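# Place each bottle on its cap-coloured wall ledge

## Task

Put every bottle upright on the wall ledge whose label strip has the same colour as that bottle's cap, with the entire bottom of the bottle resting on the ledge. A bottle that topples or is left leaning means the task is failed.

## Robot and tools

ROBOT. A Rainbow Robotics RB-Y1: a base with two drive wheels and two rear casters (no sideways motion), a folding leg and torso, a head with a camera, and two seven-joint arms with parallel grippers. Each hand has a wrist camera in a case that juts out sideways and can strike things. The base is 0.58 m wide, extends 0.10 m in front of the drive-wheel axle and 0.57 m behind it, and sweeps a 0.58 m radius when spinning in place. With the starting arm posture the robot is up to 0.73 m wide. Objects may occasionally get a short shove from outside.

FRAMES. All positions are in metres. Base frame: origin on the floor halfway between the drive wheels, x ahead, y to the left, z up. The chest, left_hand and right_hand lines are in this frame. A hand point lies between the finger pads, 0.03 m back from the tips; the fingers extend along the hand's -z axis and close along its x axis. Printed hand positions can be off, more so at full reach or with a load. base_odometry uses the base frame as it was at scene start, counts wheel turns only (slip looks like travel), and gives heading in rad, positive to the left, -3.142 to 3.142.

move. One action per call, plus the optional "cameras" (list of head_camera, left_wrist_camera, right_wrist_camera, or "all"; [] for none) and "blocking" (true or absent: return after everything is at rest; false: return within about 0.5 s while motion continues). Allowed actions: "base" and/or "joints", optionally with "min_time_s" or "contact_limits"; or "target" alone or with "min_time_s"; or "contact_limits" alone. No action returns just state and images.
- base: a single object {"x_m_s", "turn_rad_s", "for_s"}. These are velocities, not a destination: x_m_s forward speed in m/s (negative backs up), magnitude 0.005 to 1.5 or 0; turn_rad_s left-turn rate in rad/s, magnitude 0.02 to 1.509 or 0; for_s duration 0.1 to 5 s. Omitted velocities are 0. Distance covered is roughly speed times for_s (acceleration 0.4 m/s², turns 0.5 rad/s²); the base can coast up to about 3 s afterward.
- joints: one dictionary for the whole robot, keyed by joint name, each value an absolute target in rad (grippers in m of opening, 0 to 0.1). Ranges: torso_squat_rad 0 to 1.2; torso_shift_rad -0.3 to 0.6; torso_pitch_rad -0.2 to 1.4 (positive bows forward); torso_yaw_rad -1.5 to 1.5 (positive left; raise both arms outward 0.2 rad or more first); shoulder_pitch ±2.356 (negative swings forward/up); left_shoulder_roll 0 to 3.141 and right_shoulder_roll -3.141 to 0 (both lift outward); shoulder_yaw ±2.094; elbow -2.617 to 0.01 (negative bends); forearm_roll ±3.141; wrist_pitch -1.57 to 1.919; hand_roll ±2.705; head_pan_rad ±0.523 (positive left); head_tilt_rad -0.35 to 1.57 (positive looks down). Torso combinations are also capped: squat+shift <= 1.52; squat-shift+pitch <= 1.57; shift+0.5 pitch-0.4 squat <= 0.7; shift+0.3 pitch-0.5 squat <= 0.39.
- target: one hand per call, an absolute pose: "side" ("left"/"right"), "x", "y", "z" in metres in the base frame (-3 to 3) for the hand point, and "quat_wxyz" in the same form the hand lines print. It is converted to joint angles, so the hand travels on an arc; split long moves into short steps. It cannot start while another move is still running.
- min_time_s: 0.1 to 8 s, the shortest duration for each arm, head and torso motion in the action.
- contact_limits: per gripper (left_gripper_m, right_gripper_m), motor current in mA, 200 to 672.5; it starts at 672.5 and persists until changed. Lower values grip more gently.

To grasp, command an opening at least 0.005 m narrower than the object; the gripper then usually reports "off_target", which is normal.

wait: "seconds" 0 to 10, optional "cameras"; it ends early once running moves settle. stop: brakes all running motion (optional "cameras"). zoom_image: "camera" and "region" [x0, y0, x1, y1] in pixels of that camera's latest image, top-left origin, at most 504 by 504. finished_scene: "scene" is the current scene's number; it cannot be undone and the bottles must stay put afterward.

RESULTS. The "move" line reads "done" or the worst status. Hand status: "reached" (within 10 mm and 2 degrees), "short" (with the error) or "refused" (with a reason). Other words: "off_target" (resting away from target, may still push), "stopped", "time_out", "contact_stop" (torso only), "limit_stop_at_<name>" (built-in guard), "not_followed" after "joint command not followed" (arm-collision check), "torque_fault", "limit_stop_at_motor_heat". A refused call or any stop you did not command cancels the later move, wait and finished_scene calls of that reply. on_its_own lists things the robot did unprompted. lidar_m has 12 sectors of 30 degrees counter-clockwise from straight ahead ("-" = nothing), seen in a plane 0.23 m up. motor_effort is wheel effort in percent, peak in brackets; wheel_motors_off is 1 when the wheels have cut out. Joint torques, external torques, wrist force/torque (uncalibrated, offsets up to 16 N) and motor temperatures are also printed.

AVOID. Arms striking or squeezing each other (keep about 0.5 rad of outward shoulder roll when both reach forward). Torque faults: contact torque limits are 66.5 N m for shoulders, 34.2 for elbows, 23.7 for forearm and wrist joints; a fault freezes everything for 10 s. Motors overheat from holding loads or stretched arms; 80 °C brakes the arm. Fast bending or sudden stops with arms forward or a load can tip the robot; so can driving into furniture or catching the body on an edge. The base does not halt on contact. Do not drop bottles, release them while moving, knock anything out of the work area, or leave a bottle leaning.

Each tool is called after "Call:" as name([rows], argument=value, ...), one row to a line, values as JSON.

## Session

Call:
move(cameras=["all"])

Scene clock: 0.00 s.
Joint torques (N m): no reading
External joint torques (N m): no reading
Motor temperatures (°C): left_arm=[33 38 32 38 34 42 39] | right_arm=[33 34 34 34 35 33 43]
Wrist force (N): no reading
Wrist torque (N m): no reading
Wrist force, peak (N): no reading
base_odometry: x=+0.000 y=+0.000 heading=+0.000
lidar_m: 3.84 3.65 2.01 1.81 2.18 2.22 2.00 2.01 2.46 2.46 2.15 2.96
base_status: not commanded
joint_positions: torso_squat_rad=+0.350 torso_shift_rad=+0.000 torso_pitch_rad=+0.000 torso_yaw_rad=+0.000 left_shoulder_pitch_rad=+0.030 left_shoulder_roll_rad=+0.006 left_shoulder_yaw_rad=+0.025 left_elbow_rad=-0.263 left_forearm_roll_rad=-0.030 left_wrist_pitch_rad=-0.019 left_hand_roll_rad=+0.030 left_gripper_m=+0.100 right_shoulder_pitch_rad=-0.002 right_shoulder_roll_rad=-0.038 right_shoulder_yaw_rad=+0.026 right_elbow_rad=-0.118 right_forearm_roll_rad=-0.036 right_wrist_pitch_rad=-0.015 right_hand_roll_rad=+0.033 right_gripper_m=+0.100 head_pan_rad=+0.000 head_tilt_rad=+0.400
joint_status: not commanded
wheel_motors_off: 0
motor_effort: left_wheel=+2 right_wheel=-1
chest: x=-0.2280 y=-0.0002 z=+1.2475 quat_wxyz=(+1.000, +0.000, +0.000, +0.000) (m; base frame)
left_hand: x=-0.1174 y=+0.2290 z=+0.5716 quat_wxyz=(+0.992, +0.006, -0.127, +0.017) (m; base frame)
right_hand: x=-0.1661 y=-0.2472 z=+0.5655 quat_wxyz=(+0.998, -0.018, -0.067, +0.013) (m; base frame)
pictures: head_camera, left_wrist_camera, right_wrist_camera
camera_calibration:
head_camera: T_world_to_cam=[[-0.0266783, -0.999329, 0.0251118, -0.0373587], [-0.355587, -0.0139909, -0.934538, 1.33801], [0.934262, -0.0338613, -0.354975, 0.64934], [0, 0, 0, 1]] pos_world=[-0.131872, 0.0033737, 1.48186]
left_wrist_camera: T_world_to_cam=[[0.957716, 0.0265068, 0.28649, -0.0585026], [-0.107117, -0.891315, 0.44055, -0.0330332], [0.267031, -0.45261, -0.850787, 0.695595], [0, 0, 0, 1]] pos_world=[-0.133255, 0.286941, 0.623117]
right_wrist_camera: T_world_to_cam=[[-0.99037, -0.0787615, -0.113863, -0.124392], [-0.122415, 0.882336, 0.45442, -0.0321744], [0.0646746, 0.463982, -0.88348, 0.697212], [0, 0, 0, 1]] pos_world=[-0.172225, -0.304903, 0.61643]

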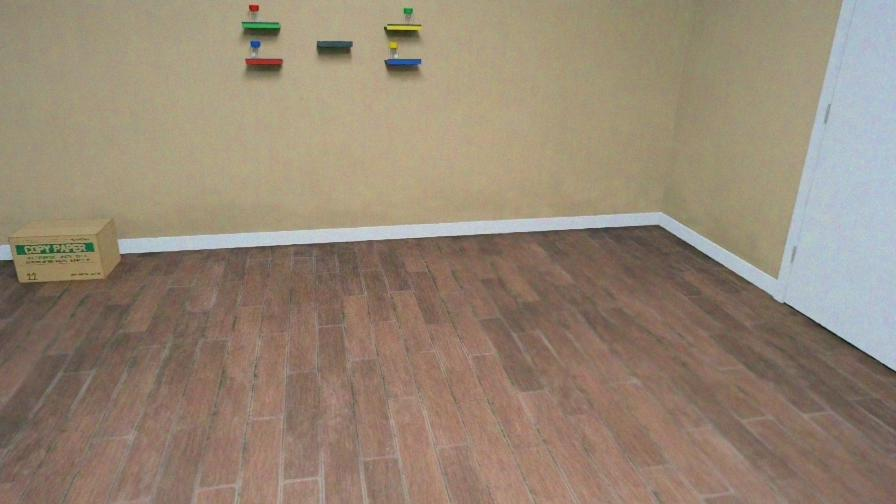

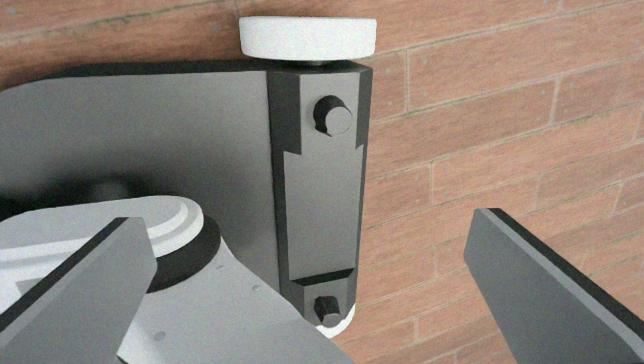

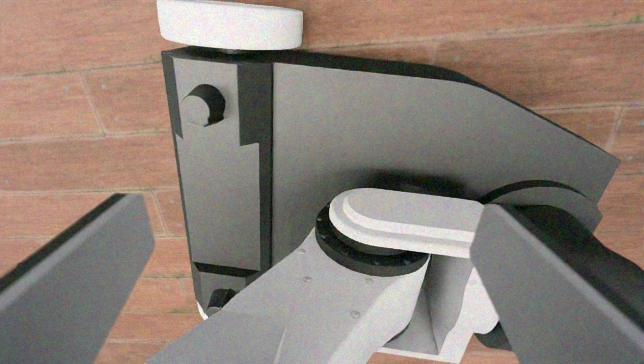

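Call:
zoom_image(camera="head_camera", region=[220, 0, 450, 100])

Scaled by 2.191 from the camera's 896x504 image, which has a finer 1280x720 frame.

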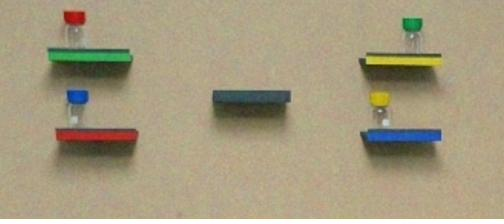

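Call:
move(base={"turn_rad_s": 0.2, "for_s": 0.6}, contact_limits={"left_gripper_m": 350, "right_gripper_m": 350})

Call:
move(base={"x_m_s": 0.7, "for_s": 3.36}, joints={"right_shoulder_pitch_rad": 0.711, "right_shoulder_roll_rad": -1.016, "right_shoulder_yaw_rad": -0.339, "right_elbow_rad": -2.385, "right_forearm_roll_rad": 0.451, "right_wrist_pitch_rad": 0.299, "right_hand_roll_rad": 0.062, "left_shoulder_pitch_rad": 0.711, "left_shoulder_roll_rad": 1.016, "left_shoulder_yaw_rad": 0.339, "left_elbow_rad": -2.385, "left_forearm_roll_rad": -0.451, "left_wrist_pitch_rad": 0.299, "left_hand_roll_rad": -0.062, "head_tilt_rad": 0.25}, min_time_s=3.5, cameras=["head_camera", "left_wrist_camera", "right_wrist_camera"])

Scene clock: 7.60 s.
Joint torques (N m): left_arm=[-2.29 1.25 -0.88 -1.4 -0.07 -0.71 0.15] | right_arm=[-0.95 -1.94 0.53 0.25 -0.2 -0.16 -0.05]
External joint torques (N m): left_arm=[-0.02 0.81 -0.91 0 -0.08 -0.1 0.16] | right_arm=[0.54 -0.42 0.59 0.26 -0.23 0.16 -0.06]
Wrist force (N): left_arm=[-0.7 0.9 -5.2] | right_arm=[2.5 -0.9 -5.3]
Wrist torque (N m): left_arm=[-0.22 0.02 -0.02] | right_arm=[0.08 0.05 -0.16]
Wrist force, peak (N): left_arm=[-0.6 1.2 -5.4] | right_arm=[2.9 -1.5 -6.1]
move: done
base_odometry: x=+0.000 y=+0.000 heading=+0.120
lidar_m: 3.84 2.74 2.01 1.80 2.22 2.11 2.00 2.05 2.59 2.45 2.14 3.28
base_status: done (sent for 0.6 of 0.6 s)
joint_positions: torso_squat_rad=+0.350 torso_shift_rad=+0.000 torso_pitch_rad=+0.000 torso_yaw_rad=+0.000 left_shoulder_pitch_rad=+0.030 left_shoulder_roll_rad=+0.006 left_shoulder_yaw_rad=+0.025 left_elbow_rad=-0.263 left_forearm_roll_rad=-0.030 left_wrist_pitch_rad=-0.019 left_hand_roll_rad=+0.030 left_gripper_m=+0.100 right_shoulder_pitch_rad=-0.002 right_shoulder_roll_rad=-0.038 right_shoulder_yaw_rad=+0.026 right_elbow_rad=-0.118 right_forearm_roll_rad=-0.036 right_wrist_pitch_rad=-0.015 right_hand_roll_rad=+0.033 right_gripper_m=+0.100 head_pan_rad=+0.000 head_tilt_rad=+0.400
joint_status: not commanded
wheel_motors_off: 0
motor_effort: left_wheel=-1(27) right_wheel=+0(20)
contact_limits: left_gripper_m 350 mA; right_gripper_m 350 mA
chest: x=-0.2280 y=-0.0002 z=+1.2475 quat_wxyz=(+1.000, +0.000, +0.000, +0.000) (m; base frame)
left_hand: x=-0.1174 y=+0.2290 z=+0.5716 quat_wxyz=(+0.992, +0.006, -0.127, +0.017) (m; base frame)
right_hand: x=-0.1661 y=-0.2472 z=+0.5655 quat_wxyz=(+0.998, -0.018, -0.067, +0.013) (m; base frame)
pictures: none

Scene clock: 13.03 s.
Joint torques (N m): left_arm=[-2.04 10.85 9.31 -6.21 -0.59 -0.17 0.03] | right_arm=[-0.07 -11.18 -8.71 -4.91 0.51 0.04 0.12]
External joint torques (N m): left_arm=[0.52 1.15 0.11 -0.88 -0.11 -0.05 0.02] | right_arm=[1.98 -1.06 0.26 0.22 -0.03 0.16 0.13]
Wrist force (N): left_arm=[0.7 -5.5 0.6] | right_arm=[2.6 4.9 0.3]
Wrist torque (N m): left_arm=[0.23 0.07 0.03] | right_arm=[-0.31 -0.03 -0.34]
Wrist force, peak (N): left_arm=[0.7 -5.5 0.6] | right_arm=[3.3 5.7 0.8]
move: done
base_odometry: x=+2.340 y=+0.282 heading=+0.120
lidar_m: 1.50 1.54 1.74 1.91 2.06 2.75 4.34 3.51 2.31 2.30 2.26 1.59
base_status: done (sent for 3.37 of 3.37 s)
joint_positions: torso_squat_rad=+0.350 torso_shift_rad=+0.000 torso_pitch_rad=+0.000 torso_yaw_rad=+0.000 left_shoulder_pitch_rad=+0.711 left_shoulder_roll_rad=+1.016 left_shoulder_yaw_rad=+0.339 left_elbow_rad=-2.385 left_forearm_roll_rad=-0.451 left_wrist_pitch_rad=+0.299 left_hand_roll_rad=-0.062 left_gripper_m=+0.100 right_shoulder_pitch_rad=+0.711 right_shoulder_roll_rad=-1.016 right_shoulder_yaw_rad=-0.339 right_elbow_rad=-2.385 right_forearm_roll_rad=+0.451 right_wrist_pitch_rad=+0.299 right_hand_roll_rad=+0.062 right_gripper_m=+0.100 head_pan_rad=+0.000 head_tilt_rad=+0.250
joint_status: all done
wheel_motors_off: 0
motor_effort: left_wheel=+1(36) right_wheel=-4(32)
contact_limits: left_gripper_m 350 mA; right_gripper_m 350 mA
chest: x=-0.2280 y=-0.0002 z=+1.2475 quat_wxyz=(+1.000, +0.000, +0.000, +0.000) (m; base frame)
left_hand: x=+0.1403 y=+0.3993 z=+1.2106 quat_wxyz=(+0.500, +0.500, -0.500, -0.500) (m; base frame)
right_hand: x=+0.1403 y=-0.3996 z=+1.2100 quat_wxyz=(+0.500, -0.500, -0.500, +0.500) (m; base frame)
pictures: head_camera, left_wrist_camera, right_wrist_camera
camera_calibration:
head_camera: T_world_to_cam=[[-0.0302283, -0.999325, 0.0208706, -0.0320442], [-0.211988, -0.0139956, -0.977172, 1.42931], [0.976805, -0.0339626, -0.211422, 0.450273], [0, 0, 0, 1]] pos_world=[-0.1378, 0.00327393, 1.49255]
left_wrist_camera: T_world_to_cam=[[-0.0363626, -0.999318, -0.00635711, 0.41078], [-0.467037, 0.0226174, -0.883948, 1.15391], [0.88349, -0.0291736, -0.467541, 0.527933], [0, 0, 0, 1]] pos_world=[0.0874346, 0.399803, 1.26944]
right_wrist_camera: T_world_to_cam=[[-0.0163396, -0.998558, 0.0511444, -0.463476], [-0.496457, -0.0362981, -0.867302, 1.13164], [0.867907, -0.0395624, -0.495148, 0.53373], [0, 0, 0, 1]] pos_world=[0.0910105, -0.400616, 1.26945]

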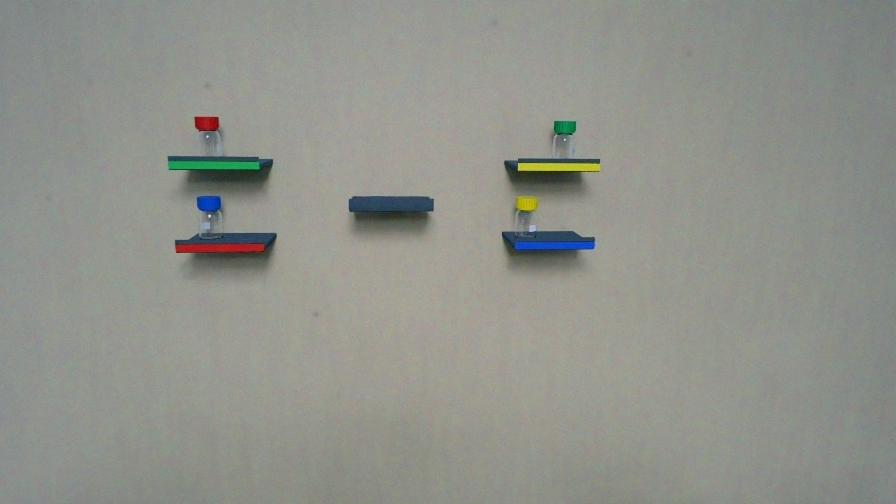

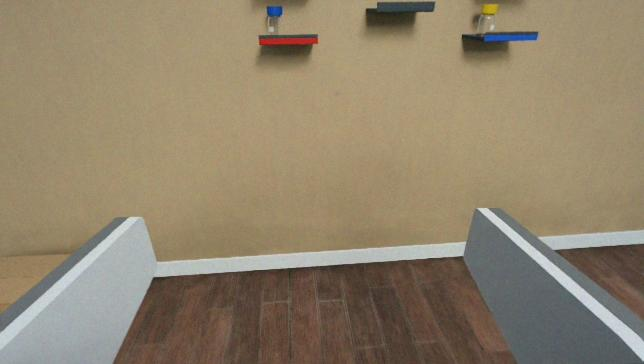

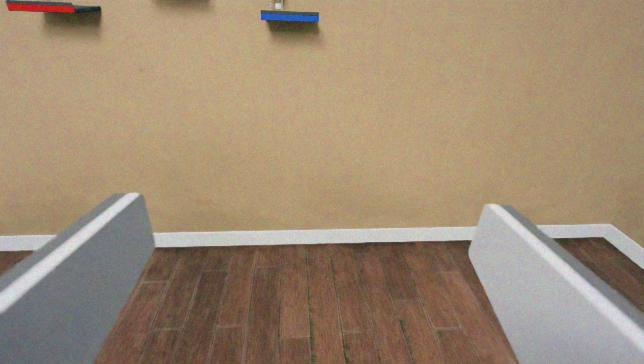

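Call:
move(base={"turn_rad_s": 0.15, "for_s": 0.5})

Call:
move(base={"x_m_s": 0.4, "for_s": 1.95}, joints={"head_tilt_rad": 0.35}, cameras=["head_camera", "left_wrist_camera", "right_wrist_camera"])

Scene clock: 16.67 s.
Joint torques (N m): left_arm=[-2.15 10.62 9.65 -6.16 -0.58 -0.07 -0.08] | right_arm=[-0.69 -11.25 -8.59 -4.78 0.53 0.14 0.15]
External joint torques (N m): left_arm=[0.42 0.92 0.45 -0.82 -0.09 0.05 -0.09] | right_arm=[1.36 -1.13 0.38 0.35 -0.01 0.27 0.16]
Wrist force (N): left_arm=[0.8 -5.1 1.2] | right_arm=[2.9 5.1 0.8]
Wrist torque (N m): left_arm=[0.18 0.11 0.03] | right_arm=[-0.36 0.01 -0.33]
Wrist force, peak (N): left_arm=[0.9 -5.5 1.0] | right_arm=[4.2 5.1 0.7]
move: done
base_odometry: x=+2.340 y=+0.282 heading=+0.194
lidar_m: 1.50 1.57 1.73 1.91 2.06 2.74 4.34 3.25 2.30 2.31 2.10 1.54
base_status: done (sent for 0.5 of 0.5 s)
joint_positions: torso_squat_rad=+0.350 torso_shift_rad=+0.000 torso_pitch_rad=+0.000 torso_yaw_rad=+0.000 left_shoulder_pitch_rad=+0.711 left_shoulder_roll_rad=+1.016 left_shoulder_yaw_rad=+0.339 left_elbow_rad=-2.385 left_forearm_roll_rad=-0.451 left_wrist_pitch_rad=+0.299 left_hand_roll_rad=-0.062 left_gripper_m=+0.100 right_shoulder_pitch_rad=+0.711 right_shoulder_roll_rad=-1.016 right_shoulder_yaw_rad=-0.339 right_elbow_rad=-2.385 right_forearm_roll_rad=+0.451 right_wrist_pitch_rad=+0.299 right_hand_roll_rad=+0.062 right_gripper_m=+0.100 head_pan_rad=+0.000 head_tilt_rad=+0.250
joint_status: not commanded
wheel_motors_off: 0
motor_effort: left_wheel=-8(33) right_wheel=+0(27)
contact_limits: left_gripper_m 350 mA; right_gripper_m 350 mA
chest: x=-0.2280 y=-0.0003 z=+1.2475 quat_wxyz=(+1.000, +0.000, +0.000, +0.000) (m; base frame)
left_hand: x=+0.1403 y=+0.3992 z=+1.2106 quat_wxyz=(+0.500, +0.500, -0.500, -0.500) (m; base frame)
right_hand: x=+0.1403 y=-0.3996 z=+1.2100 quat_wxyz=(+0.500, -0.500, -0.500, +0.500) (m; base frame)
pictures: none

Scene clock: 20.30 s.
Joint torques (N m): left_arm=[-2.22 10.58 9.77 -6.36 -0.68 -0.1 -0.02] | right_arm=[-1.44 -11.13 -8.31 -4.86 0.5 0.1 0.24]
External joint torques (N m): left_arm=[0.34 0.88 0.57 -1.02 -0.2 0.02 -0.04] | right_arm=[0.61 -1.01 0.66 0.26 -0.04 0.23 0.25]
Wrist force (N): left_arm=[0.7 -5.2 0.7] | right_arm=[2.5 5.4 0.9]
Wrist torque (N m): left_arm=[0.19 0.08 0.02] | right_arm=[-0.36 -0.02 -0.32]
Wrist force, peak (N): left_arm=[0.8 -5.4 1.6] | right_arm=[3.9 5.3 0.6]
move: done
base_odometry: x=+3.112 y=+0.434 heading=+0.195
lidar_m: 0.72 0.75 1.04 1.36 2.03 2.86 5.12 2.82 2.38 2.34 1.00 0.74
base_status: done (sent for 1.97 of 1.97 s)
joint_positions: torso_squat_rad=+0.350 torso_shift_rad=+0.000 torso_pitch_rad=+0.000 torso_yaw_rad=+0.000 left_shoulder_pitch_rad=+0.711 left_shoulder_roll_rad=+1.016 left_shoulder_yaw_rad=+0.339 left_elbow_rad=-2.385 left_forearm_roll_rad=-0.451 left_wrist_pitch_rad=+0.299 left_hand_roll_rad=-0.062 left_gripper_m=+0.100 right_shoulder_pitch_rad=+0.711 right_shoulder_roll_rad=-1.016 right_shoulder_yaw_rad=-0.339 right_elbow_rad=-2.385 right_forearm_roll_rad=+0.451 right_wrist_pitch_rad=+0.299 right_hand_roll_rad=+0.062 right_gripper_m=+0.100 head_pan_rad=+0.000 head_tilt_rad=+0.350
joint_status: all done
wheel_motors_off: 0
motor_effort: left_wheel=+0(31) right_wheel=-3(23)
contact_limits: left_gripper_m 350 mA; right_gripper_m 350 mA
chest: x=-0.2280 y=-0.0002 z=+1.2475 quat_wxyz=(+1.000, +0.000, +0.000, +0.000) (m; base frame)
left_hand: x=+0.1403 y=+0.3993 z=+1.2106 quat_wxyz=(+0.500, +0.500, -0.500, -0.501) (m; base frame)
right_hand: x=+0.1403 y=-0.3997 z=+1.2100 quat_wxyz=(+0.500, -0.500, -0.500, +0.500) (m; base frame)
pictures: head_camera, left_wrist_camera, right_wrist_camera
camera_calibration:
head_camera: T_world_to_cam=[[-0.0279957, -0.999325, 0.0237821, -0.0357972], [-0.30841, -0.0139957, -0.95115, 1.37177], [0.950841, -0.0339628, -0.30781, 0.584411], [0, 0, 0, 1]] pos_world=[-0.133618, 0.00327393, 1.48549]
left_wrist_camera: T_world_to_cam=[[-0.0363651, -0.999318, -0.00635244, 0.410774], [-0.467157, 0.0226185, -0.883885, 1.15384], [0.883426, -0.029175, -0.467661, 0.528091], [0, 0, 0, 1]] pos_world=[0.087434, 0.399803, 1.26944]
right_wrist_camera: T_world_to_cam=[[-0.016415, -0.998554, 0.0511966, -0.463529], [-0.496654, -0.0362971, -0.867189, 1.13143], [0.867793, -0.0396619, -0.49534, 0.533895], [0, 0, 0, 1]] pos_world=[0.0910099, -0.400616, 1.26935]

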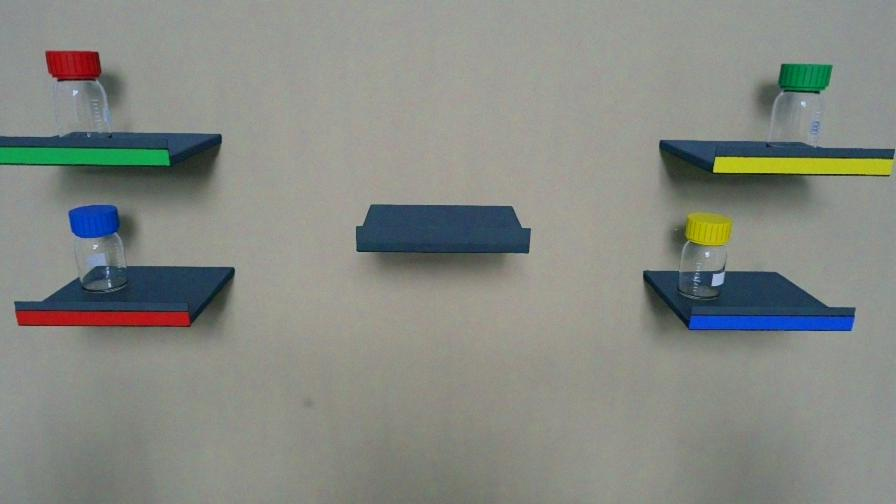

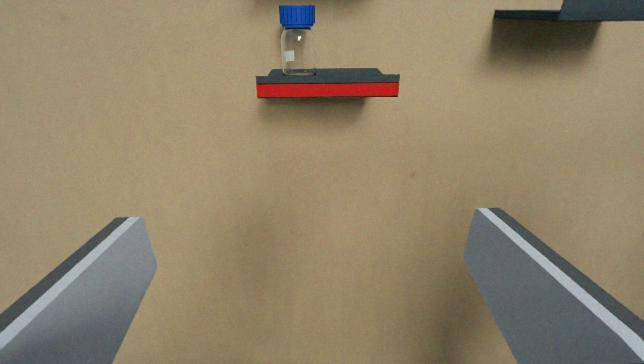

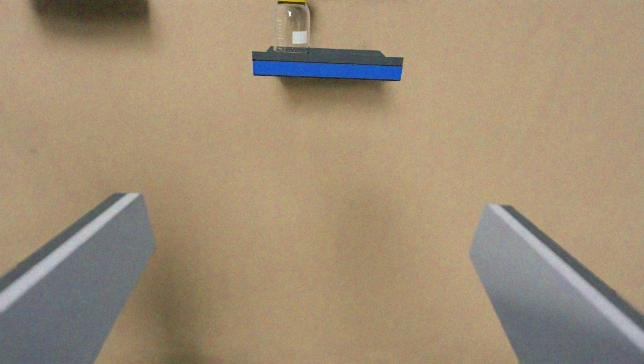

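Call:
move(base={"x_m_s": 0.3, "for_s": 1.0333}, cameras=["head_camera", "left_wrist_camera", "right_wrist_camera"])

Scene clock: 27.57 s.
Joint torques (N m): left_arm=[-2.35 10.46 9.56 -6.19 -0.63 0.05 -0.02] | right_arm=[-1.45 -11.3 -8.8 -4.88 0.39 0.12 0.23]
External joint torques (N m): left_arm=[0.22 0.76 0.37 -0.85 -0.14 0.17 -0.03] | right_arm=[0.6 -1.18 0.17 0.25 -0.15 0.24 0.23]
Wrist force (N): left_arm=[0.9 -5.0 1.1] | right_arm=[3.0 4.8 0.9]
Wrist torque (N m): left_arm=[0.17 0.10 0.03] | right_arm=[-0.25 0.04 -0.34]
Wrist force, peak (N): left_arm=[0.7 -5.5 0.8] | right_arm=[3.3 5.7 0.4]
move: done
base_odometry: x=+3.416 y=+0.494 heading=+0.195
lidar_m: 0.41 0.43 0.60 1.31 2.12 3.11 5.43 3.05 2.42 1.55 0.58 0.42
base_status: done (sent for 1.03 of 1.03 s)
joint_positions: torso_squat_rad=+0.350 torso_shift_rad=+0.000 torso_pitch_rad=+0.000 torso_yaw_rad=+0.000 left_shoulder_pitch_rad=+0.711 left_shoulder_roll_rad=+1.016 left_shoulder_yaw_rad=+0.339 left_elbow_rad=-2.385 left_forearm_roll_rad=-0.451 left_wrist_pitch_rad=+0.299 left_hand_roll_rad=-0.062 left_gripper_m=+0.100 right_shoulder_pitch_rad=+0.711 right_shoulder_roll_rad=-1.016 right_shoulder_yaw_rad=-0.339 right_elbow_rad=-2.385 right_forearm_roll_rad=+0.451 right_wrist_pitch_rad=+0.299 right_hand_roll_rad=+0.062 right_gripper_m=+0.100 head_pan_rad=+0.000 head_tilt_rad=+0.350
joint_status: not commanded
wheel_motors_off: 0
motor_effort: left_wheel=+0(27) right_wheel=-5(18)
contact_limits: left_gripper_m 350 mA; right_gripper_m 350 mA
chest: x=-0.2280 y=-0.0002 z=+1.2475 quat_wxyz=(+1.000, +0.000, +0.000, +0.000) (m; base frame)
left_hand: x=+0.1403 y=+0.3993 z=+1.2106 quat_wxyz=(+0.500, +0.500, -0.500, -0.501) (m; base frame)
right_hand: x=+0.1403 y=-0.3997 z=+1.2099 quat_wxyz=(+0.500, -0.500, -0.500, +0.500) (m; base frame)
pictures: head_camera, left_wrist_camera, right_wrist_camera
camera_calibration:
head_camera: T_world_to_cam=[[-0.0279934, -0.999325, 0.0237807, -0.0357948], [-0.3085, -0.0139918, -0.951121, 1.37171], [0.950812, -0.0339615, -0.307901, 0.584541], [0, 0, 0, 1]] pos_world=[-0.133618, 0.00327391, 1.48549]
left_wrist_camera: T_world_to_cam=[[-0.0363651, -0.999318, -0.00635244, 0.410774], [-0.467157, 0.0226185, -0.883885, 1.15384], [0.883426, -0.029175, -0.467661, 0.528091], [0, 0, 0, 1]] pos_world=[0.087434, 0.399803, 1.26944]
right_wrist_camera: T_world_to_cam=[[-0.016415, -0.998554, 0.0511966, -0.463529], [-0.496654, -0.0362971, -0.867189, 1.13143], [0.867793, -0.0396619, -0.49534, 0.533895], [0, 0, 0, 1]] pos_world=[0.0910099, -0.400616, 1.26935]

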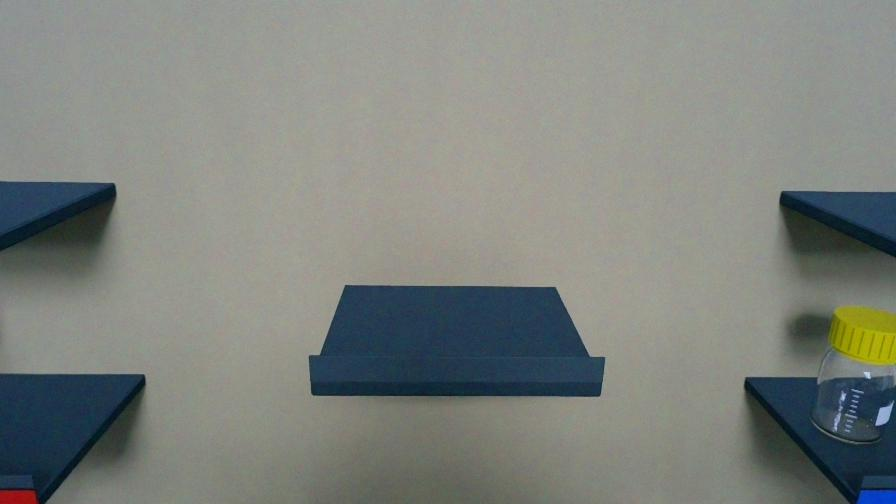

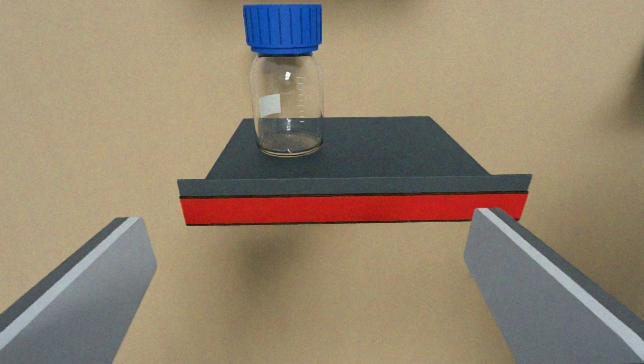

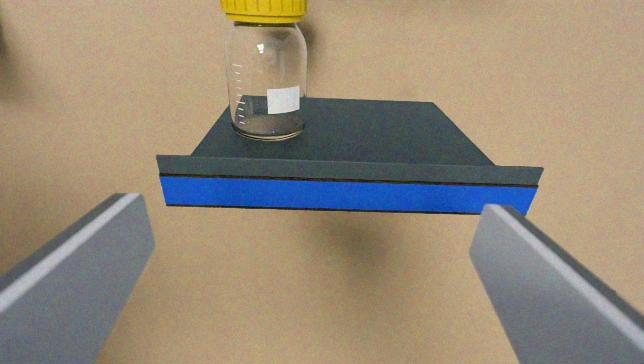

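Call:
move(joints={"torso_squat_rad": 0.25}, min_time_s=0.8)

Call:
move(target={"side": "left", "x": 0.2, "y": 0.412, "z": 1.23, "quat_wxyz": [0.5, 0.5, -0.5, -0.5]}, min_time_s=1.2, cameras=["head_camera", "left_wrist_camera"])

Scene clock: 31.80 s.
Joint torques (N m): left_arm=[-2.5 10.89 9.55 -6.25 -0.61 -0.04 -0.01] | right_arm=[-1.17 -11.57 -8.27 -4.9 0.65 0.04 0.16]
External joint torques (N m): left_arm=[0.06 1.19 0.35 -0.91 -0.12 0.08 -0.02] | right_arm=[0.88 -1.46 0.69 0.23 0.11 0.16 0.17]
Wrist force (N): left_arm=[0.5 -5.0 1.0] | right_arm=[3.5 4.3 0.3]
Wrist torque (N m): left_arm=[0.16 0.06 0.04] | right_arm=[-0.21 0.10 -0.36]
Wrist force, peak (N): left_arm=[0.7 -5.5 1.2] | right_arm=[3.3 6.1 -0.2]
move: done
base_odometry: x=+3.416 y=+0.494 heading=+0.195
lidar_m: 0.41 0.43 0.60 1.31 2.13 3.11 5.43 3.05 2.43 1.55 0.58 0.42
base_status: not commanded
joint_positions: torso_squat_rad=+0.250 torso_shift_rad=+0.000 torso_pitch_rad=+0.000 torso_yaw_rad=+0.000 left_shoulder_pitch_rad=+0.711 left_shoulder_roll_rad=+1.016 left_shoulder_yaw_rad=+0.339 left_elbow_rad=-2.385 left_forearm_roll_rad=-0.451 left_wrist_pitch_rad=+0.299 left_hand_roll_rad=-0.062 left_gripper_m=+0.100 right_shoulder_pitch_rad=+0.711 right_shoulder_roll_rad=-1.016 right_shoulder_yaw_rad=-0.339 right_elbow_rad=-2.385 right_forearm_roll_rad=+0.451 right_wrist_pitch_rad=+0.299 right_hand_roll_rad=+0.062 right_gripper_m=+0.100 head_pan_rad=+0.000 head_tilt_rad=+0.350
joint_status: all done
wheel_motors_off: 0
motor_effort: left_wheel=+0(1) right_wheel=-4(5)
contact_limits: left_gripper_m 350 mA; right_gripper_m 350 mA
chest: x=-0.2279 y=-0.0002 z=+1.2682 quat_wxyz=(+1.000, +0.000, +0.000, +0.000) (m; base frame)
left_hand: x=+0.1403 y=+0.3993 z=+1.2312 quat_wxyz=(+0.500, +0.500, -0.500, -0.501) (m; base frame)
right_hand: x=+0.1403 y=-0.3997 z=+1.2306 quat_wxyz=(+0.500, -0.500, -0.500, +0.500) (m; base frame)
pictures: none

Scene clock: 33.33 s.
Joint torques (N m): left_arm=[-6.84 14.39 8.4 -4.21 -0.5 -0.07 0.6] | right_arm=[-1.38 -11.28 -8.89 -4.74 0.52 0 0.28]
External joint torques (N m): left_arm=[-0.51 1.94 -2.09 0.57 0.05 0.01 0.59] | right_arm=[0.67 -1.16 0.08 0.39 -0.02 0.12 0.29]
Wrist force (N): left_arm=[1.0 -5.0 0.8] | right_arm=[3.1 4.8 0.2]
Wrist torque (N m): left_arm=[0.17 0.12 -0.09] | right_arm=[-0.27 0.01 -0.40]
Wrist force, peak (N): left_arm=[0.7 -5.6 1.0] | right_arm=[3.5 5.1 0.8]
move: done
base_odometry: x=+3.416 y=+0.494 heading=+0.195
lidar_m: 0.41 0.43 0.59 1.32 2.13 3.11 5.43 3.04 2.43 1.54 0.58 0.43
base_status: not commanded
joint_positions: torso_squat_rad=+0.250 torso_shift_rad=+0.000 torso_pitch_rad=+0.000 torso_yaw_rad=+0.000 left_shoulder_pitch_rad=+0.437 left_shoulder_roll_rad=+1.128 left_shoulder_yaw_rad=+0.179 left_elbow_rad=-2.188 left_forearm_roll_rad=-0.414 left_wrist_pitch_rad=+0.335 left_hand_roll_rad=-0.041 left_gripper_m=+0.100 right_shoulder_pitch_rad=+0.711 right_shoulder_roll_rad=-1.016 right_shoulder_yaw_rad=-0.339 right_elbow_rad=-2.385 right_forearm_roll_rad=+0.451 right_wrist_pitch_rad=+0.299 right_hand_roll_rad=+0.062 right_gripper_m=+0.100 head_pan_rad=+0.000 head_tilt_rad=+0.350
joint_status: all done
wheel_motors_off: 0
motor_effort: left_wheel=+0(1) right_wheel=-3(5)
contact_limits: left_gripper_m 350 mA; right_gripper_m 350 mA
chest: x=-0.2279 y=-0.0002 z=+1.2682 quat_wxyz=(+1.000, +0.000, +0.000, +0.000) (m; base frame)
left_hand: x=+0.1999 y=+0.4119 z=+1.2303 quat_wxyz=(+0.500, +0.500, -0.500, -0.500) (m; base frame)
left_hand_status: reached (checked arc, planned for 1.2 s): 0 mm and 0.0 deg off.
right_hand: x=+0.1403 y=-0.3997 z=+1.2306 quat_wxyz=(+0.500, -0.500, -0.500, +0.500) (m; base frame)
pictures: head_camera, left_wrist_camera
camera_calibration:
head_camera: T_world_to_cam=[[-0.0279929, -0.999325, 0.0237823, -0.0362894], [-0.3085, -0.0139935, -0.951121, 1.3914], [0.950812, -0.0339615, -0.307901, 0.590915], [0, 0, 0, 1]] pos_world=[-0.133618, 0.00327392, 1.50619]
left_wrist_camera: T_world_to_cam=[[-0.0361145, -0.999334, -0.00526493, 0.424317], [-0.466482, 0.0215167, -0.884269, 1.19953], [0.883793, -0.0294789, -0.466948, 0.484213], [0, 0, 0, 1]] pos_world=[0.146937, 0.412498, 1.28904]

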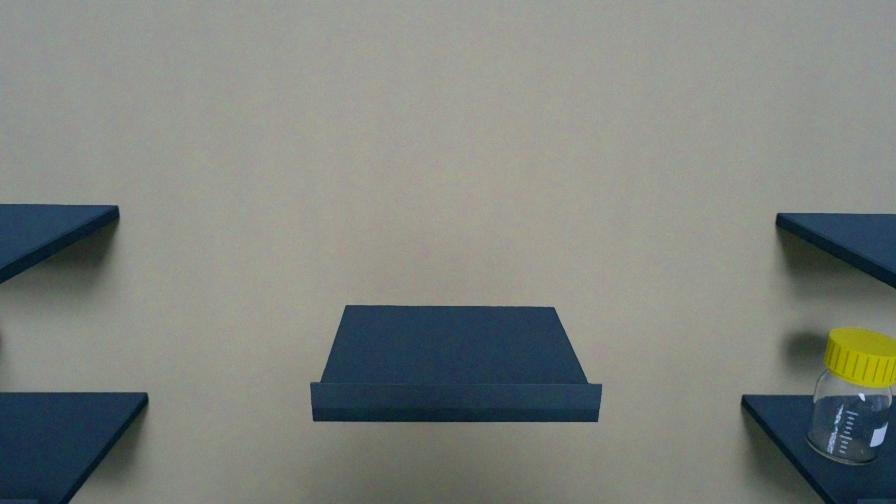

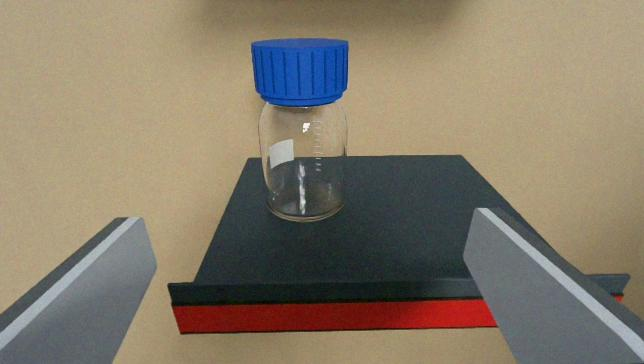

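Call:
move(target={"side": "left", "x": 0.27, "y": 0.4135, "z": 1.227, "quat_wxyz": [0.5, 0.5, -0.5, -0.5]}, min_time_s=1, cameras=["left_wrist_camera"])

Scene clock: 35.23 s.
Joint torques (N m): left_arm=[-11.02 16.17 9.6 -4.02 -0.55 -0.06 0.09] | right_arm=[-1.55 -11.21 -8.33 -4.84 0.5 0.07 0.33]
External joint torques (N m): left_arm=[-0.31 1.43 -1.75 0.53 0.02 0.05 0.08] | right_arm=[0.49 -1.09 0.64 0.29 -0.03 0.2 0.34]
Wrist force (N): left_arm=[1.0 -5.1 0.7] | right_arm=[2.9 4.4 0.4]
Wrist torque (N m): left_arm=[0.21 0.13 0.04] | right_arm=[-0.23 0.05 -0.38]
Wrist force, peak (N): left_arm=[0.8 -5.5 1.3] | right_arm=[3.2 5.5 0.5]
move: done
base_odometry: x=+3.416 y=+0.494 heading=+0.195
lidar_m: 0.41 0.43 0.59 1.32 2.13 3.10 5.43 3.05 2.42 1.55 0.58 0.42
base_status: not commanded
joint_positions: torso_squat_rad=+0.250 torso_shift_rad=+0.000 torso_pitch_rad=+0.000 torso_yaw_rad=+0.000 left_shoulder_pitch_rad=+0.077 left_shoulder_roll_rad=+1.163 left_shoulder_yaw_rad=-0.068 left_elbow_rad=-1.945 left_forearm_roll_rad=-0.378 left_wrist_pitch_rad=+0.343 left_hand_roll_rad=-0.055 left_gripper_m=+0.100 right_shoulder_pitch_rad=+0.711 right_shoulder_roll_rad=-1.016 right_shoulder_yaw_rad=-0.339 right_elbow_rad=-2.385 right_forearm_roll_rad=+0.451 right_wrist_pitch_rad=+0.299 right_hand_roll_rad=+0.062 right_gripper_m=+0.100 head_pan_rad=+0.000 head_tilt_rad=+0.350
joint_status: all done
wheel_motors_off: 0
motor_effort: left_wheel=+0(1) right_wheel=-4(5)
contact_limits: left_gripper_m 350 mA; right_gripper_m 350 mA
chest: x=-0.2280 y=-0.0002 z=+1.2682 quat_wxyz=(+1.000, +0.000, +0.000, +0.000) (m; base frame)
left_hand: x=+0.2696 y=+0.4133 z=+1.2274 quat_wxyz=(+0.500, +0.500, -0.500, -0.500) (m; base frame)
left_hand_status: reached (checked arc, planned for 1.0 s): 1 mm and 0.0 deg off.
right_hand: x=+0.1403 y=-0.3997 z=+1.2306 quat_wxyz=(+0.500, -0.500, -0.500, +0.500) (m; base frame)
pictures: left_wrist_camera
camera_calibration:
left_wrist_camera: T_world_to_cam=[[-0.0363801, -0.999325, -0.00512621, 0.428093], [-0.466476, 0.0215179, -0.884272, 1.22954], [0.883785, -0.0297786, -0.466944, 0.421467], [0, 0, 0, 1]] pos_world=[0.216638, 0.413897, 1.28624]

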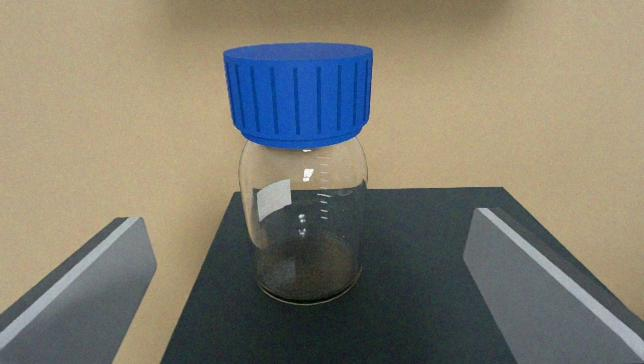

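Call:
move(target={"side": "left", "x": 0.322, "y": 0.417, "z": 1.2265, "quat_wxyz": [0.5, 0.5, -0.5, -0.5]}, min_time_s=0.9, cameras=["left_wrist_camera", "head_camera"])

Scene clock: 39.53 s.
Joint torques (N m): left_arm=[-14.71 15.89 10.13 -4.01 -0.29 -0.34 0.02] | right_arm=[-1.36 -11.68 -8.47 -4.79 0.43 0.12 0.14]
External joint torques (N m): left_arm=[-0.79 0.24 -1.41 0.57 0.18 -0.15 0] | right_arm=[0.69 -1.57 0.5 0.33 -0.11 0.24 0.15]
Wrist force (N): left_arm=[1.0 -5.1 1.1] | right_arm=[2.8 4.7 0.3]
Wrist torque (N m): left_arm=[0.19 0.15 0.02] | right_arm=[-0.24 0.02 -0.33]
Wrist force, peak (N): left_arm=[1.3 -5.6 0.7] | right_arm=[3.6 5.2 0.4]
move: done
base_odometry: x=+3.416 y=+0.494 heading=+0.195
lidar_m: 0.41 0.42 0.59 1.32 2.12 3.11 5.43 3.05 2.42 1.54 0.57 0.42
base_status: not commanded
joint_positions: torso_squat_rad=+0.250 torso_shift_rad=+0.000 torso_pitch_rad=+0.000 torso_yaw_rad=+0.000 left_shoulder_pitch_rad=-0.180 left_shoulder_roll_rad=+1.130 left_shoulder_yaw_rad=-0.224 left_elbow_rad=-1.719 left_forearm_roll_rad=-0.342 left_wrist_pitch_rad=+0.292 left_hand_roll_rad=-0.091 left_gripper_m=+0.100 right_shoulder_pitch_rad=+0.711 right_shoulder_roll_rad=-1.016 right_shoulder_yaw_rad=-0.339 right_elbow_rad=-2.385 right_forearm_roll_rad=+0.451 right_wrist_pitch_rad=+0.299 right_hand_roll_rad=+0.062 right_gripper_m=+0.100 head_pan_rad=+0.000 head_tilt_rad=+0.350
joint_status: all done
wheel_motors_off: 0
motor_effort: left_wheel=+0(1) right_wheel=-3(5)
contact_limits: left_gripper_m 350 mA; right_gripper_m 350 mA
chest: x=-0.2280 y=-0.0002 z=+1.2682 quat_wxyz=(+1.000, +0.000, +0.000, +0.000) (m; base frame)
left_hand: x=+0.3219 y=+0.4170 z=+1.2269 quat_wxyz=(+0.500, +0.500, -0.500, -0.500) (m; base frame)
left_hand_status: reached (checked arc, planned for 0.9 s): 0 mm and 0.0 deg off.
right_hand: x=+0.1403 y=-0.3997 z=+1.2306 quat_wxyz=(+0.500, -0.500, -0.500, +0.500) (m; base frame)
pictures: head_camera, left_wrist_camera
camera_calibration:
head_camera: T_world_to_cam=[[-0.0279929, -0.999325, 0.0237823, -0.0362894], [-0.3085, -0.0139935, -0.951121, 1.3914], [0.950812, -0.0339615, -0.307901, 0.590915], [0, 0, 0, 1]] pos_world=[-0.133618, 0.00327392, 1.50619]
left_wrist_camera: T_world_to_cam=[[-0.0359364, -0.99934, -0.00536547, 0.43379], [-0.466288, 0.021516, -0.884371, 1.25354], [0.883903, -0.0292793, -0.466753, 0.374544], [0, 0, 0, 1]] pos_world=[0.269038, 0.417499, 1.28574]

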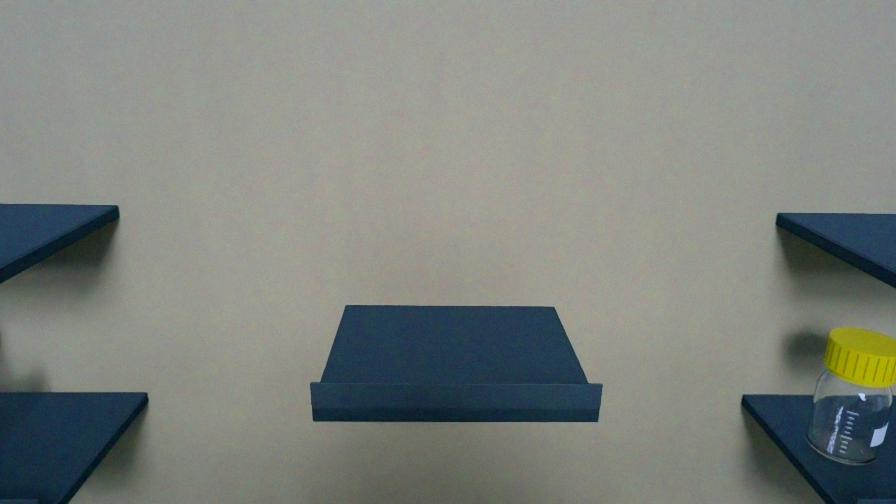

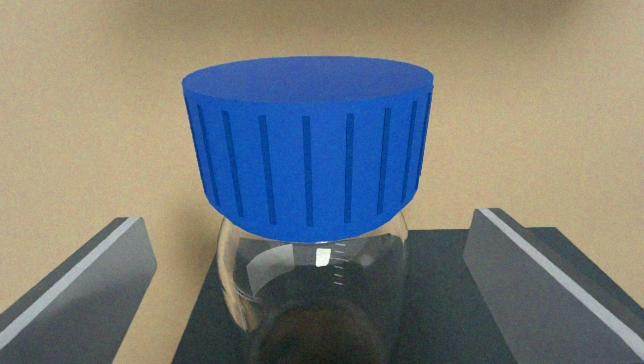

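Call:
move(joints={"left_gripper_m": 0.042}, cameras=["left_wrist_camera"])

Call:
move(target={"side": "left", "x": 0.322, "y": 0.417, "z": 1.237, "quat_wxyz": [0.5, 0.5, -0.5, -0.5]}, min_time_s=0.6, cameras=["left_wrist_camera"])

Scene clock: 41.17 s.
Joint torques (N m): left_arm=[-14.41 15.61 10.18 -3.67 -0.48 -0.22 -0.01] | right_arm=[-1.29 -10.86 -8.59 -4.93 0.47 0.06 0.09]
External joint torques (N m): left_arm=[-0.49 -0.04 -1.36 0.9 -0.01 -0.04 -0.02] | right_arm=[0.76 -0.74 0.38 0.2 -0.07 0.18 0.09]
Wrist force (N): left_arm=[1.4 -5.2 0.9] | right_arm=[2.8 4.2 0.5]
Wrist torque (N m): left_arm=[0.20 0.12 0.04] | right_arm=[-0.22 0.01 -0.36]
Wrist force, peak (N): left_arm=[1.4 -5.2 1.3] | right_arm=[3.0 5.5 0.4]
move: off_target
base_odometry: x=+3.416 y=+0.494 heading=+0.195
lidar_m: 0.41 0.43 0.60 1.31 2.13 3.10 5.43 3.05 2.42 1.55 0.58 0.43
base_status: not commanded
joint_positions: torso_squat_rad=+0.250 torso_shift_rad=+0.000 torso_pitch_rad=+0.000 torso_yaw_rad=+0.000 left_shoulder_pitch_rad=-0.180 left_shoulder_roll_rad=+1.130 left_shoulder_yaw_rad=-0.224 left_elbow_rad=-1.719 left_forearm_roll_rad=-0.342 left_wrist_pitch_rad=+0.292 left_hand_roll_rad=-0.091 left_gripper_m=+0.055 right_shoulder_pitch_rad=+0.711 right_shoulder_roll_rad=-1.016 right_shoulder_yaw_rad=-0.339 right_elbow_rad=-2.385 right_forearm_roll_rad=+0.451 right_wrist_pitch_rad=+0.299 right_hand_roll_rad=+0.062 right_gripper_m=+0.100 head_pan_rad=+0.000 head_tilt_rad=+0.350
joint_status: left_gripper_m off_target (ended at +0.055, target +0.042)
wheel_motors_off: 0
motor_effort: left_wheel=+0(1) right_wheel=-4(5)
contact_limits: left_gripper_m 350 mA; right_gripper_m 350 mA
chest: x=-0.2280 y=-0.0002 z=+1.2682 quat_wxyz=(+1.000, +0.000, +0.000, +0.000) (m; base frame)
left_hand: x=+0.3219 y=+0.4170 z=+1.2269 quat_wxyz=(+0.500, +0.500, -0.500, -0.500) (m; base frame)
right_hand: x=+0.1403 y=-0.3997 z=+1.2306 quat_wxyz=(+0.500, -0.500, -0.500, +0.500) (m; base frame)
pictures: left_wrist_camera
camera_calibration:
left_wrist_camera: T_world_to_cam=[[-0.0359364, -0.99934, -0.00536547, 0.43379], [-0.466288, 0.021516, -0.884371, 1.25354], [0.883903, -0.0292793, -0.466753, 0.374544], [0, 0, 0, 1]] pos_world=[0.269038, 0.417499, 1.28574]

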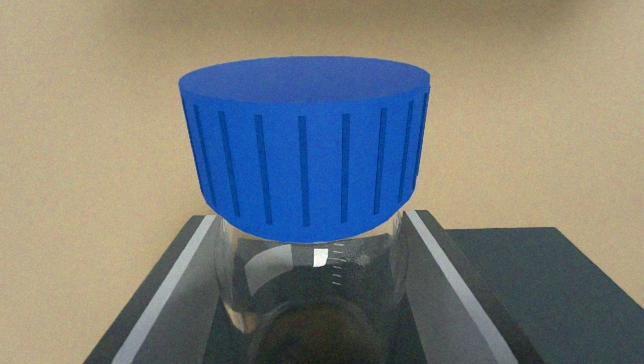

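Scene clock: 42.10 s.
Joint torques (N m): left_arm=[-16.36 17.9 10.48 -5.71 -0.55 -0.14 0.59] | right_arm=[-1.5 -11.56 -8.69 -4.79 0.46 0.06 0.16]
External joint torques (N m): left_arm=[-2.41 2.1 -1.23 -1.48 -0.05 0.03 0.57] | right_arm=[0.54 -1.44 0.28 0.34 -0.07 0.18 0.16]
Wrist force (N): left_arm=[1.1 -6.6 1.2] | right_arm=[3.0 4.6 0.3]
Wrist torque (N m): left_arm=[0.15 0.13 -0.09] | right_arm=[-0.28 0.05 -0.40]
Wrist force, peak (N): left_arm=[1.1 -6.7 1.3] | right_arm=[3.8 4.9 0.6]
move: done
base_odometry: x=+3.416 y=+0.494 heading=+0.195
lidar_m: 0.41 0.43 0.60 1.31 2.13 3.11 5.42 3.05 2.42 1.54 0.58 0.43
base_status: not commanded
joint_positions: torso_squat_rad=+0.250 torso_shift_rad=+0.000 torso_pitch_rad=+0.000 torso_yaw_rad=+0.000 left_shoulder_pitch_rad=-0.190 left_shoulder_roll_rad=+1.164 left_shoulder_yaw_rad=-0.232 left_elbow_rad=-1.734 left_forearm_roll_rad=-0.312 left_wrist_pitch_rad=+0.308 left_hand_roll_rad=-0.086 left_gripper_m=+0.055 right_shoulder_pitch_rad=+0.711 right_shoulder_roll_rad=-1.016 right_shoulder_yaw_rad=-0.339 right_elbow_rad=-2.385 right_forearm_roll_rad=+0.451 right_wrist_pitch_rad=+0.299 right_hand_roll_rad=+0.062 right_gripper_m=+0.100 head_pan_rad=+0.000 head_tilt_rad=+0.350
joint_status: all done
wheel_motors_off: 0
motor_effort: left_wheel=+0(1) right_wheel=-4(5)
contact_limits: left_gripper_m 350 mA; right_gripper_m 350 mA
chest: x=-0.2280 y=-0.0002 z=+1.2682 quat_wxyz=(+1.000, +0.000, +0.000, +0.000) (m; base frame)
left_hand: x=+0.3220 y=+0.4172 z=+1.2368 quat_wxyz=(+0.500, +0.500, -0.500, -0.500) (m; base frame)
left_hand_status: reached (checked arc, planned for 0.6 s): 0 mm and 0.1 deg off.
right_hand: x=+0.1403 y=-0.3997 z=+1.2306 quat_wxyz=(+0.500, -0.500, -0.500, +0.500) (m; base frame)
pictures: left_wrist_camera
camera_calibration:
left_wrist_camera: T_world_to_cam=[[-0.0357074, -0.999349, -0.00516192, 0.43372], [-0.465906, 0.0212162, -0.88458, 1.2625], [0.884114, -0.0291811, -0.46636, 0.378516], [0, 0, 0, 1]] pos_world=[0.26904, 0.417698, 1.29554]

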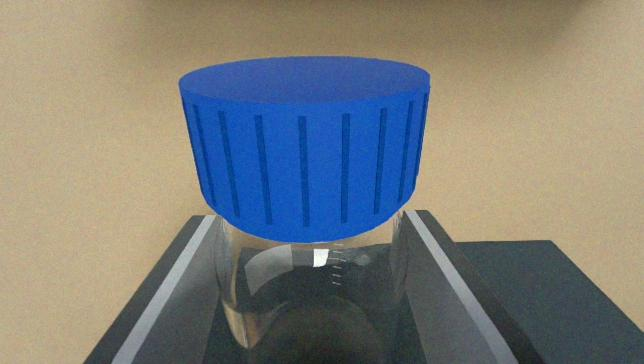

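Call:
move(target={"side": "left", "x": 0.286, "y": 0.417, "z": 1.244, "quat_wxyz": [0.5, 0.5, -0.5, -0.5]}, min_time_s=0.8)

Call:
move(target={"side": "left", "x": 0.284, "y": 0.417, "z": 1.2545, "quat_wxyz": [0.5, 0.5, -0.5, -0.5]}, min_time_s=0.6, cameras=["left_wrist_camera"])

Call:
move(target={"side": "left", "x": 0.2, "y": 0.413, "z": 1.26, "quat_wxyz": [0.5, 0.5, -0.5, -0.5]}, min_time_s=1.1, cameras=["left_wrist_camera"])

Scene clock: 45.20 s.
Joint torques (N m): left_arm=[-12.81 17.24 13.84 -5.02 -0.88 -0.17 0.57] | right_arm=[-1.95 -11.36 -8.58 -5.17 0.65 0.12 0.08]
External joint torques (N m): left_arm=[-1.05 1.8 2.09 -1.15 -0.29 -0.09 0.56] | right_arm=[0.1 -1.25 0.39 -0.04 0.11 0.24 0.09]
Wrist force (N): left_arm=[0.8 -6.5 1.0] | right_arm=[2.7 4.9 0.8]
Wrist torque (N m): left_arm=[0.16 0.09 -0.11] | right_arm=[-0.27 0.03 -0.34]
Wrist force, peak (N): left_arm=[0.9 -7.6 0.9] | right_arm=[4.0 5.6 0.2]
move: done
base_odometry: x=+3.416 y=+0.494 heading=+0.195
lidar_m: 0.40 0.43 0.59 1.32 2.13 3.11 5.43 3.05 2.42 1.54 0.58 0.42
base_status: not commanded
joint_positions: torso_squat_rad=+0.250 torso_shift_rad=+0.000 torso_pitch_rad=+0.000 torso_yaw_rad=+0.000 left_shoulder_pitch_rad=-0.012 left_shoulder_roll_rad=+1.223 left_shoulder_yaw_rad=-0.119 left_elbow_rad=-1.897 left_forearm_roll_rad=-0.325 left_wrist_pitch_rad=+0.351 left_hand_roll_rad=-0.040 left_gripper_m=+0.055 right_shoulder_pitch_rad=+0.711 right_shoulder_roll_rad=-1.016 right_shoulder_yaw_rad=-0.339 right_elbow_rad=-2.385 right_forearm_roll_rad=+0.451 right_wrist_pitch_rad=+0.299 right_hand_roll_rad=+0.062 right_gripper_m=+0.100 head_pan_rad=+0.000 head_tilt_rad=+0.350
joint_status: all done
wheel_motors_off: 0
motor_effort: left_wheel=+0(1) right_wheel=-4(5)
contact_limits: left_gripper_m 350 mA; right_gripper_m 350 mA
chest: x=-0.2280 y=-0.0002 z=+1.2682 quat_wxyz=(+1.000, +0.000, +0.000, +0.000) (m; base frame)
left_hand: x=+0.2860 y=+0.4170 z=+1.2438 quat_wxyz=(+0.500, +0.500, -0.500, -0.500) (m; base frame)
left_hand_status: reached (checked arc, planned for 0.8 s): 0 mm and 0.0 deg off.
right_hand: x=+0.1403 y=-0.3996 z=+1.2306 quat_wxyz=(+0.500, -0.500, -0.500, +0.500) (m; base frame)
pictures: none

Scene clock: 46.13 s.
Joint torques (N m): left_arm=[-11.91 17.47 14.13 -4.9 -0.62 0.02 0.45] | right_arm=[-1.06 -11.12 -8.23 -4.98 0.51 0.21 0.18]
External joint torques (N m): left_arm=[-0.22 1.95 2.27 -1.38 0 0.08 0.44] | right_arm=[0.98 -1 0.74 0.15 -0.02 0.34 0.19]
Wrist force (N): left_arm=[0.7 -6.7 1.0] | right_arm=[3.1 5.1 0.7]
Wrist torque (N m): left_arm=[0.15 0.08 -0.11] | right_arm=[-0.29 -0.03 -0.38]
Wrist force, peak (N): left_arm=[0.8 -7.1 1.1] | right_arm=[3.0 5.7 0.0]
move: done
base_odometry: x=+3.416 y=+0.494 heading=+0.195
lidar_m: 0.41 0.42 0.60 1.31 2.13 3.10 5.42 3.05 2.42 1.55 0.58 0.43
base_status: not commanded
joint_positions: torso_squat_rad=+0.250 torso_shift_rad=+0.000 torso_pitch_rad=+0.000 torso_yaw_rad=+0.000 left_shoulder_pitch_rad=-0.008 left_shoulder_roll_rad=+1.258 left_shoulder_yaw_rad=-0.111 left_elbow_rad=-1.918 left_forearm_roll_rad=-0.298 left_wrist_pitch_rad=+0.366 left_hand_roll_rad=-0.033 left_gripper_m=+0.055 right_shoulder_pitch_rad=+0.711 right_shoulder_roll_rad=-1.016 right_shoulder_yaw_rad=-0.339 right_elbow_rad=-2.385 right_forearm_roll_rad=+0.451 right_wrist_pitch_rad=+0.299 right_hand_roll_rad=+0.062 right_gripper_m=+0.100 head_pan_rad=+0.000 head_tilt_rad=+0.350
joint_status: all done
wheel_motors_off: 0
motor_effort: left_wheel=+0(1) right_wheel=-3(4)
contact_limits: left_gripper_m 350 mA; right_gripper_m 350 mA
chest: x=-0.2280 y=-0.0002 z=+1.2682 quat_wxyz=(+1.000, +0.000, +0.000, +0.000) (m; base frame)
left_hand: x=+0.2844 y=+0.4166 z=+1.2540 quat_wxyz=(+0.500, +0.500, -0.500, -0.500) (m; base frame)
left_hand_status: reached (checked arc, planned for 0.6 s): 1 mm and 0.1 deg off.
right_hand: x=+0.1403 y=-0.3996 z=+1.2306 quat_wxyz=(+0.500, -0.500, -0.500, +0.500) (m; base frame)
pictures: left_wrist_camera
camera_calibration:
left_wrist_camera: T_world_to_cam=[[-0.0366987, -0.999312, -0.00530612, 0.43237], [-0.466382, 0.0218229, -0.884314, 1.25971], [0.883822, -0.0299786, -0.466862, 0.420826], [0, 0, 0, 1]] pos_world=[0.231438, 0.417198, 1.31274]

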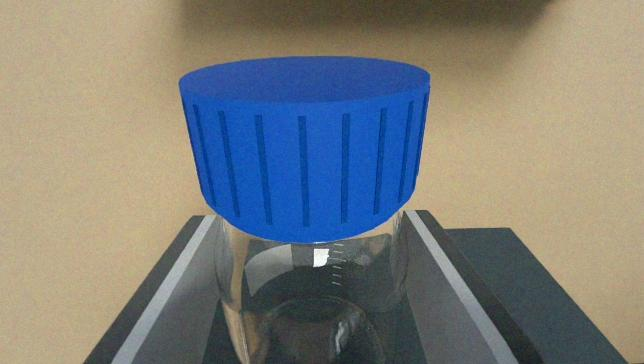

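Scene clock: 47.77 s.
Joint torques (N m): left_arm=[-7.29 12.93 11.88 -4.15 -0.72 0.21 0.43] | right_arm=[-1.24 -11.5 -8.52 -4.74 0.44 0.19 0.18]
External joint torques (N m): left_arm=[-0.82 0.56 1.01 -0.71 -0.05 0.09 0.42] | right_arm=[0.81 -1.38 0.45 0.38 -0.1 0.31 0.19]
Wrist force (N): left_arm=[0.9 -6.6 1.2] | right_arm=[2.9 5.0 0.3]
Wrist torque (N m): left_arm=[0.13 0.12 -0.09] | right_arm=[-0.31 0.03 -0.36]
Wrist force, peak (N): left_arm=[5.0 7.9 -1.5] | right_arm=[3.8 5.2 0.5]
move: done
base_odometry: x=+3.416 y=+0.494 heading=+0.195
lidar_m: 0.40 0.43 0.60 1.31 2.13 3.11 5.43 3.05 2.42 1.55 0.58 0.43
base_status: not commanded
joint_positions: torso_squat_rad=+0.250 torso_shift_rad=+0.000 torso_pitch_rad=+0.000 torso_yaw_rad=+0.000 left_shoulder_pitch_rad=+0.488 left_shoulder_roll_rad=+1.257 left_shoulder_yaw_rad=+0.249 left_elbow_rad=-2.231 left_forearm_roll_rad=-0.379 left_wrist_pitch_rad=+0.390 left_hand_roll_rad=+0.055 left_gripper_m=+0.055 right_shoulder_pitch_rad=+0.711 right_shoulder_roll_rad=-1.016 right_shoulder_yaw_rad=-0.339 right_elbow_rad=-2.385 right_forearm_roll_rad=+0.451 right_wrist_pitch_rad=+0.299 right_hand_roll_rad=+0.062 right_gripper_m=+0.100 head_pan_rad=+0.000 head_tilt_rad=+0.350
joint_status: all done
wheel_motors_off: 0
motor_effort: left_wheel=+1(2) right_wheel=-3(5)
contact_limits: left_gripper_m 350 mA; right_gripper_m 350 mA
chest: x=-0.2280 y=-0.0002 z=+1.2682 quat_wxyz=(+1.000, +0.000, +0.000, +0.000) (m; base frame)
left_hand: x=+0.2001 y=+0.4130 z=+1.2599 quat_wxyz=(+0.500, +0.500, -0.500, -0.500) (m; base frame)
left_hand_status: reached (checked arc, planned for 1.1 s): 0 mm and 0.0 deg off.
right_hand: x=+0.1402 y=-0.3996 z=+1.2307 quat_wxyz=(+0.500, -0.500, -0.500, +0.500) (m; base frame)
pictures: left_wrist_camera
camera_calibration:
left_wrist_camera: T_world_to_cam=[[-0.0358515, -0.999343, -0.00538772, 0.425611], [-0.466961, 0.0215182, -0.884016, 1.22564], [0.883551, -0.0291774, -0.467426, 0.498389], [0, 0, 0, 1]] pos_world=[0.147235, 0.413499, 1.31874]

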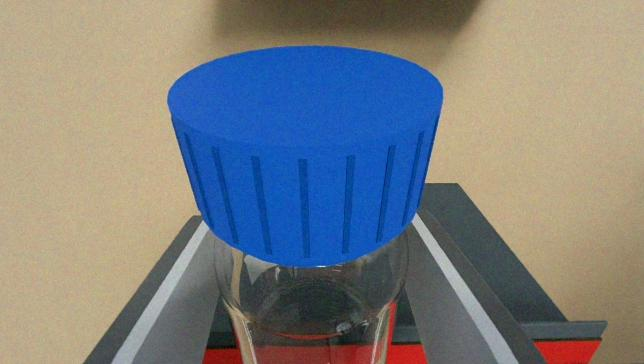

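Call:
zoom_image(camera="left_wrist_camera", region=[130, 20, 480, 364])

Scaled by 1.440 from the camera's 644x364 image, which has a finer 1265x715 frame.

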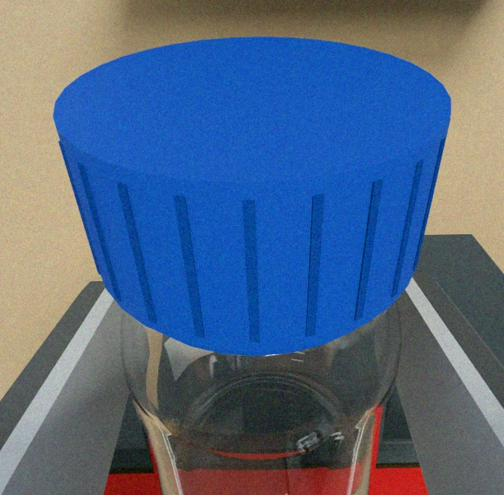

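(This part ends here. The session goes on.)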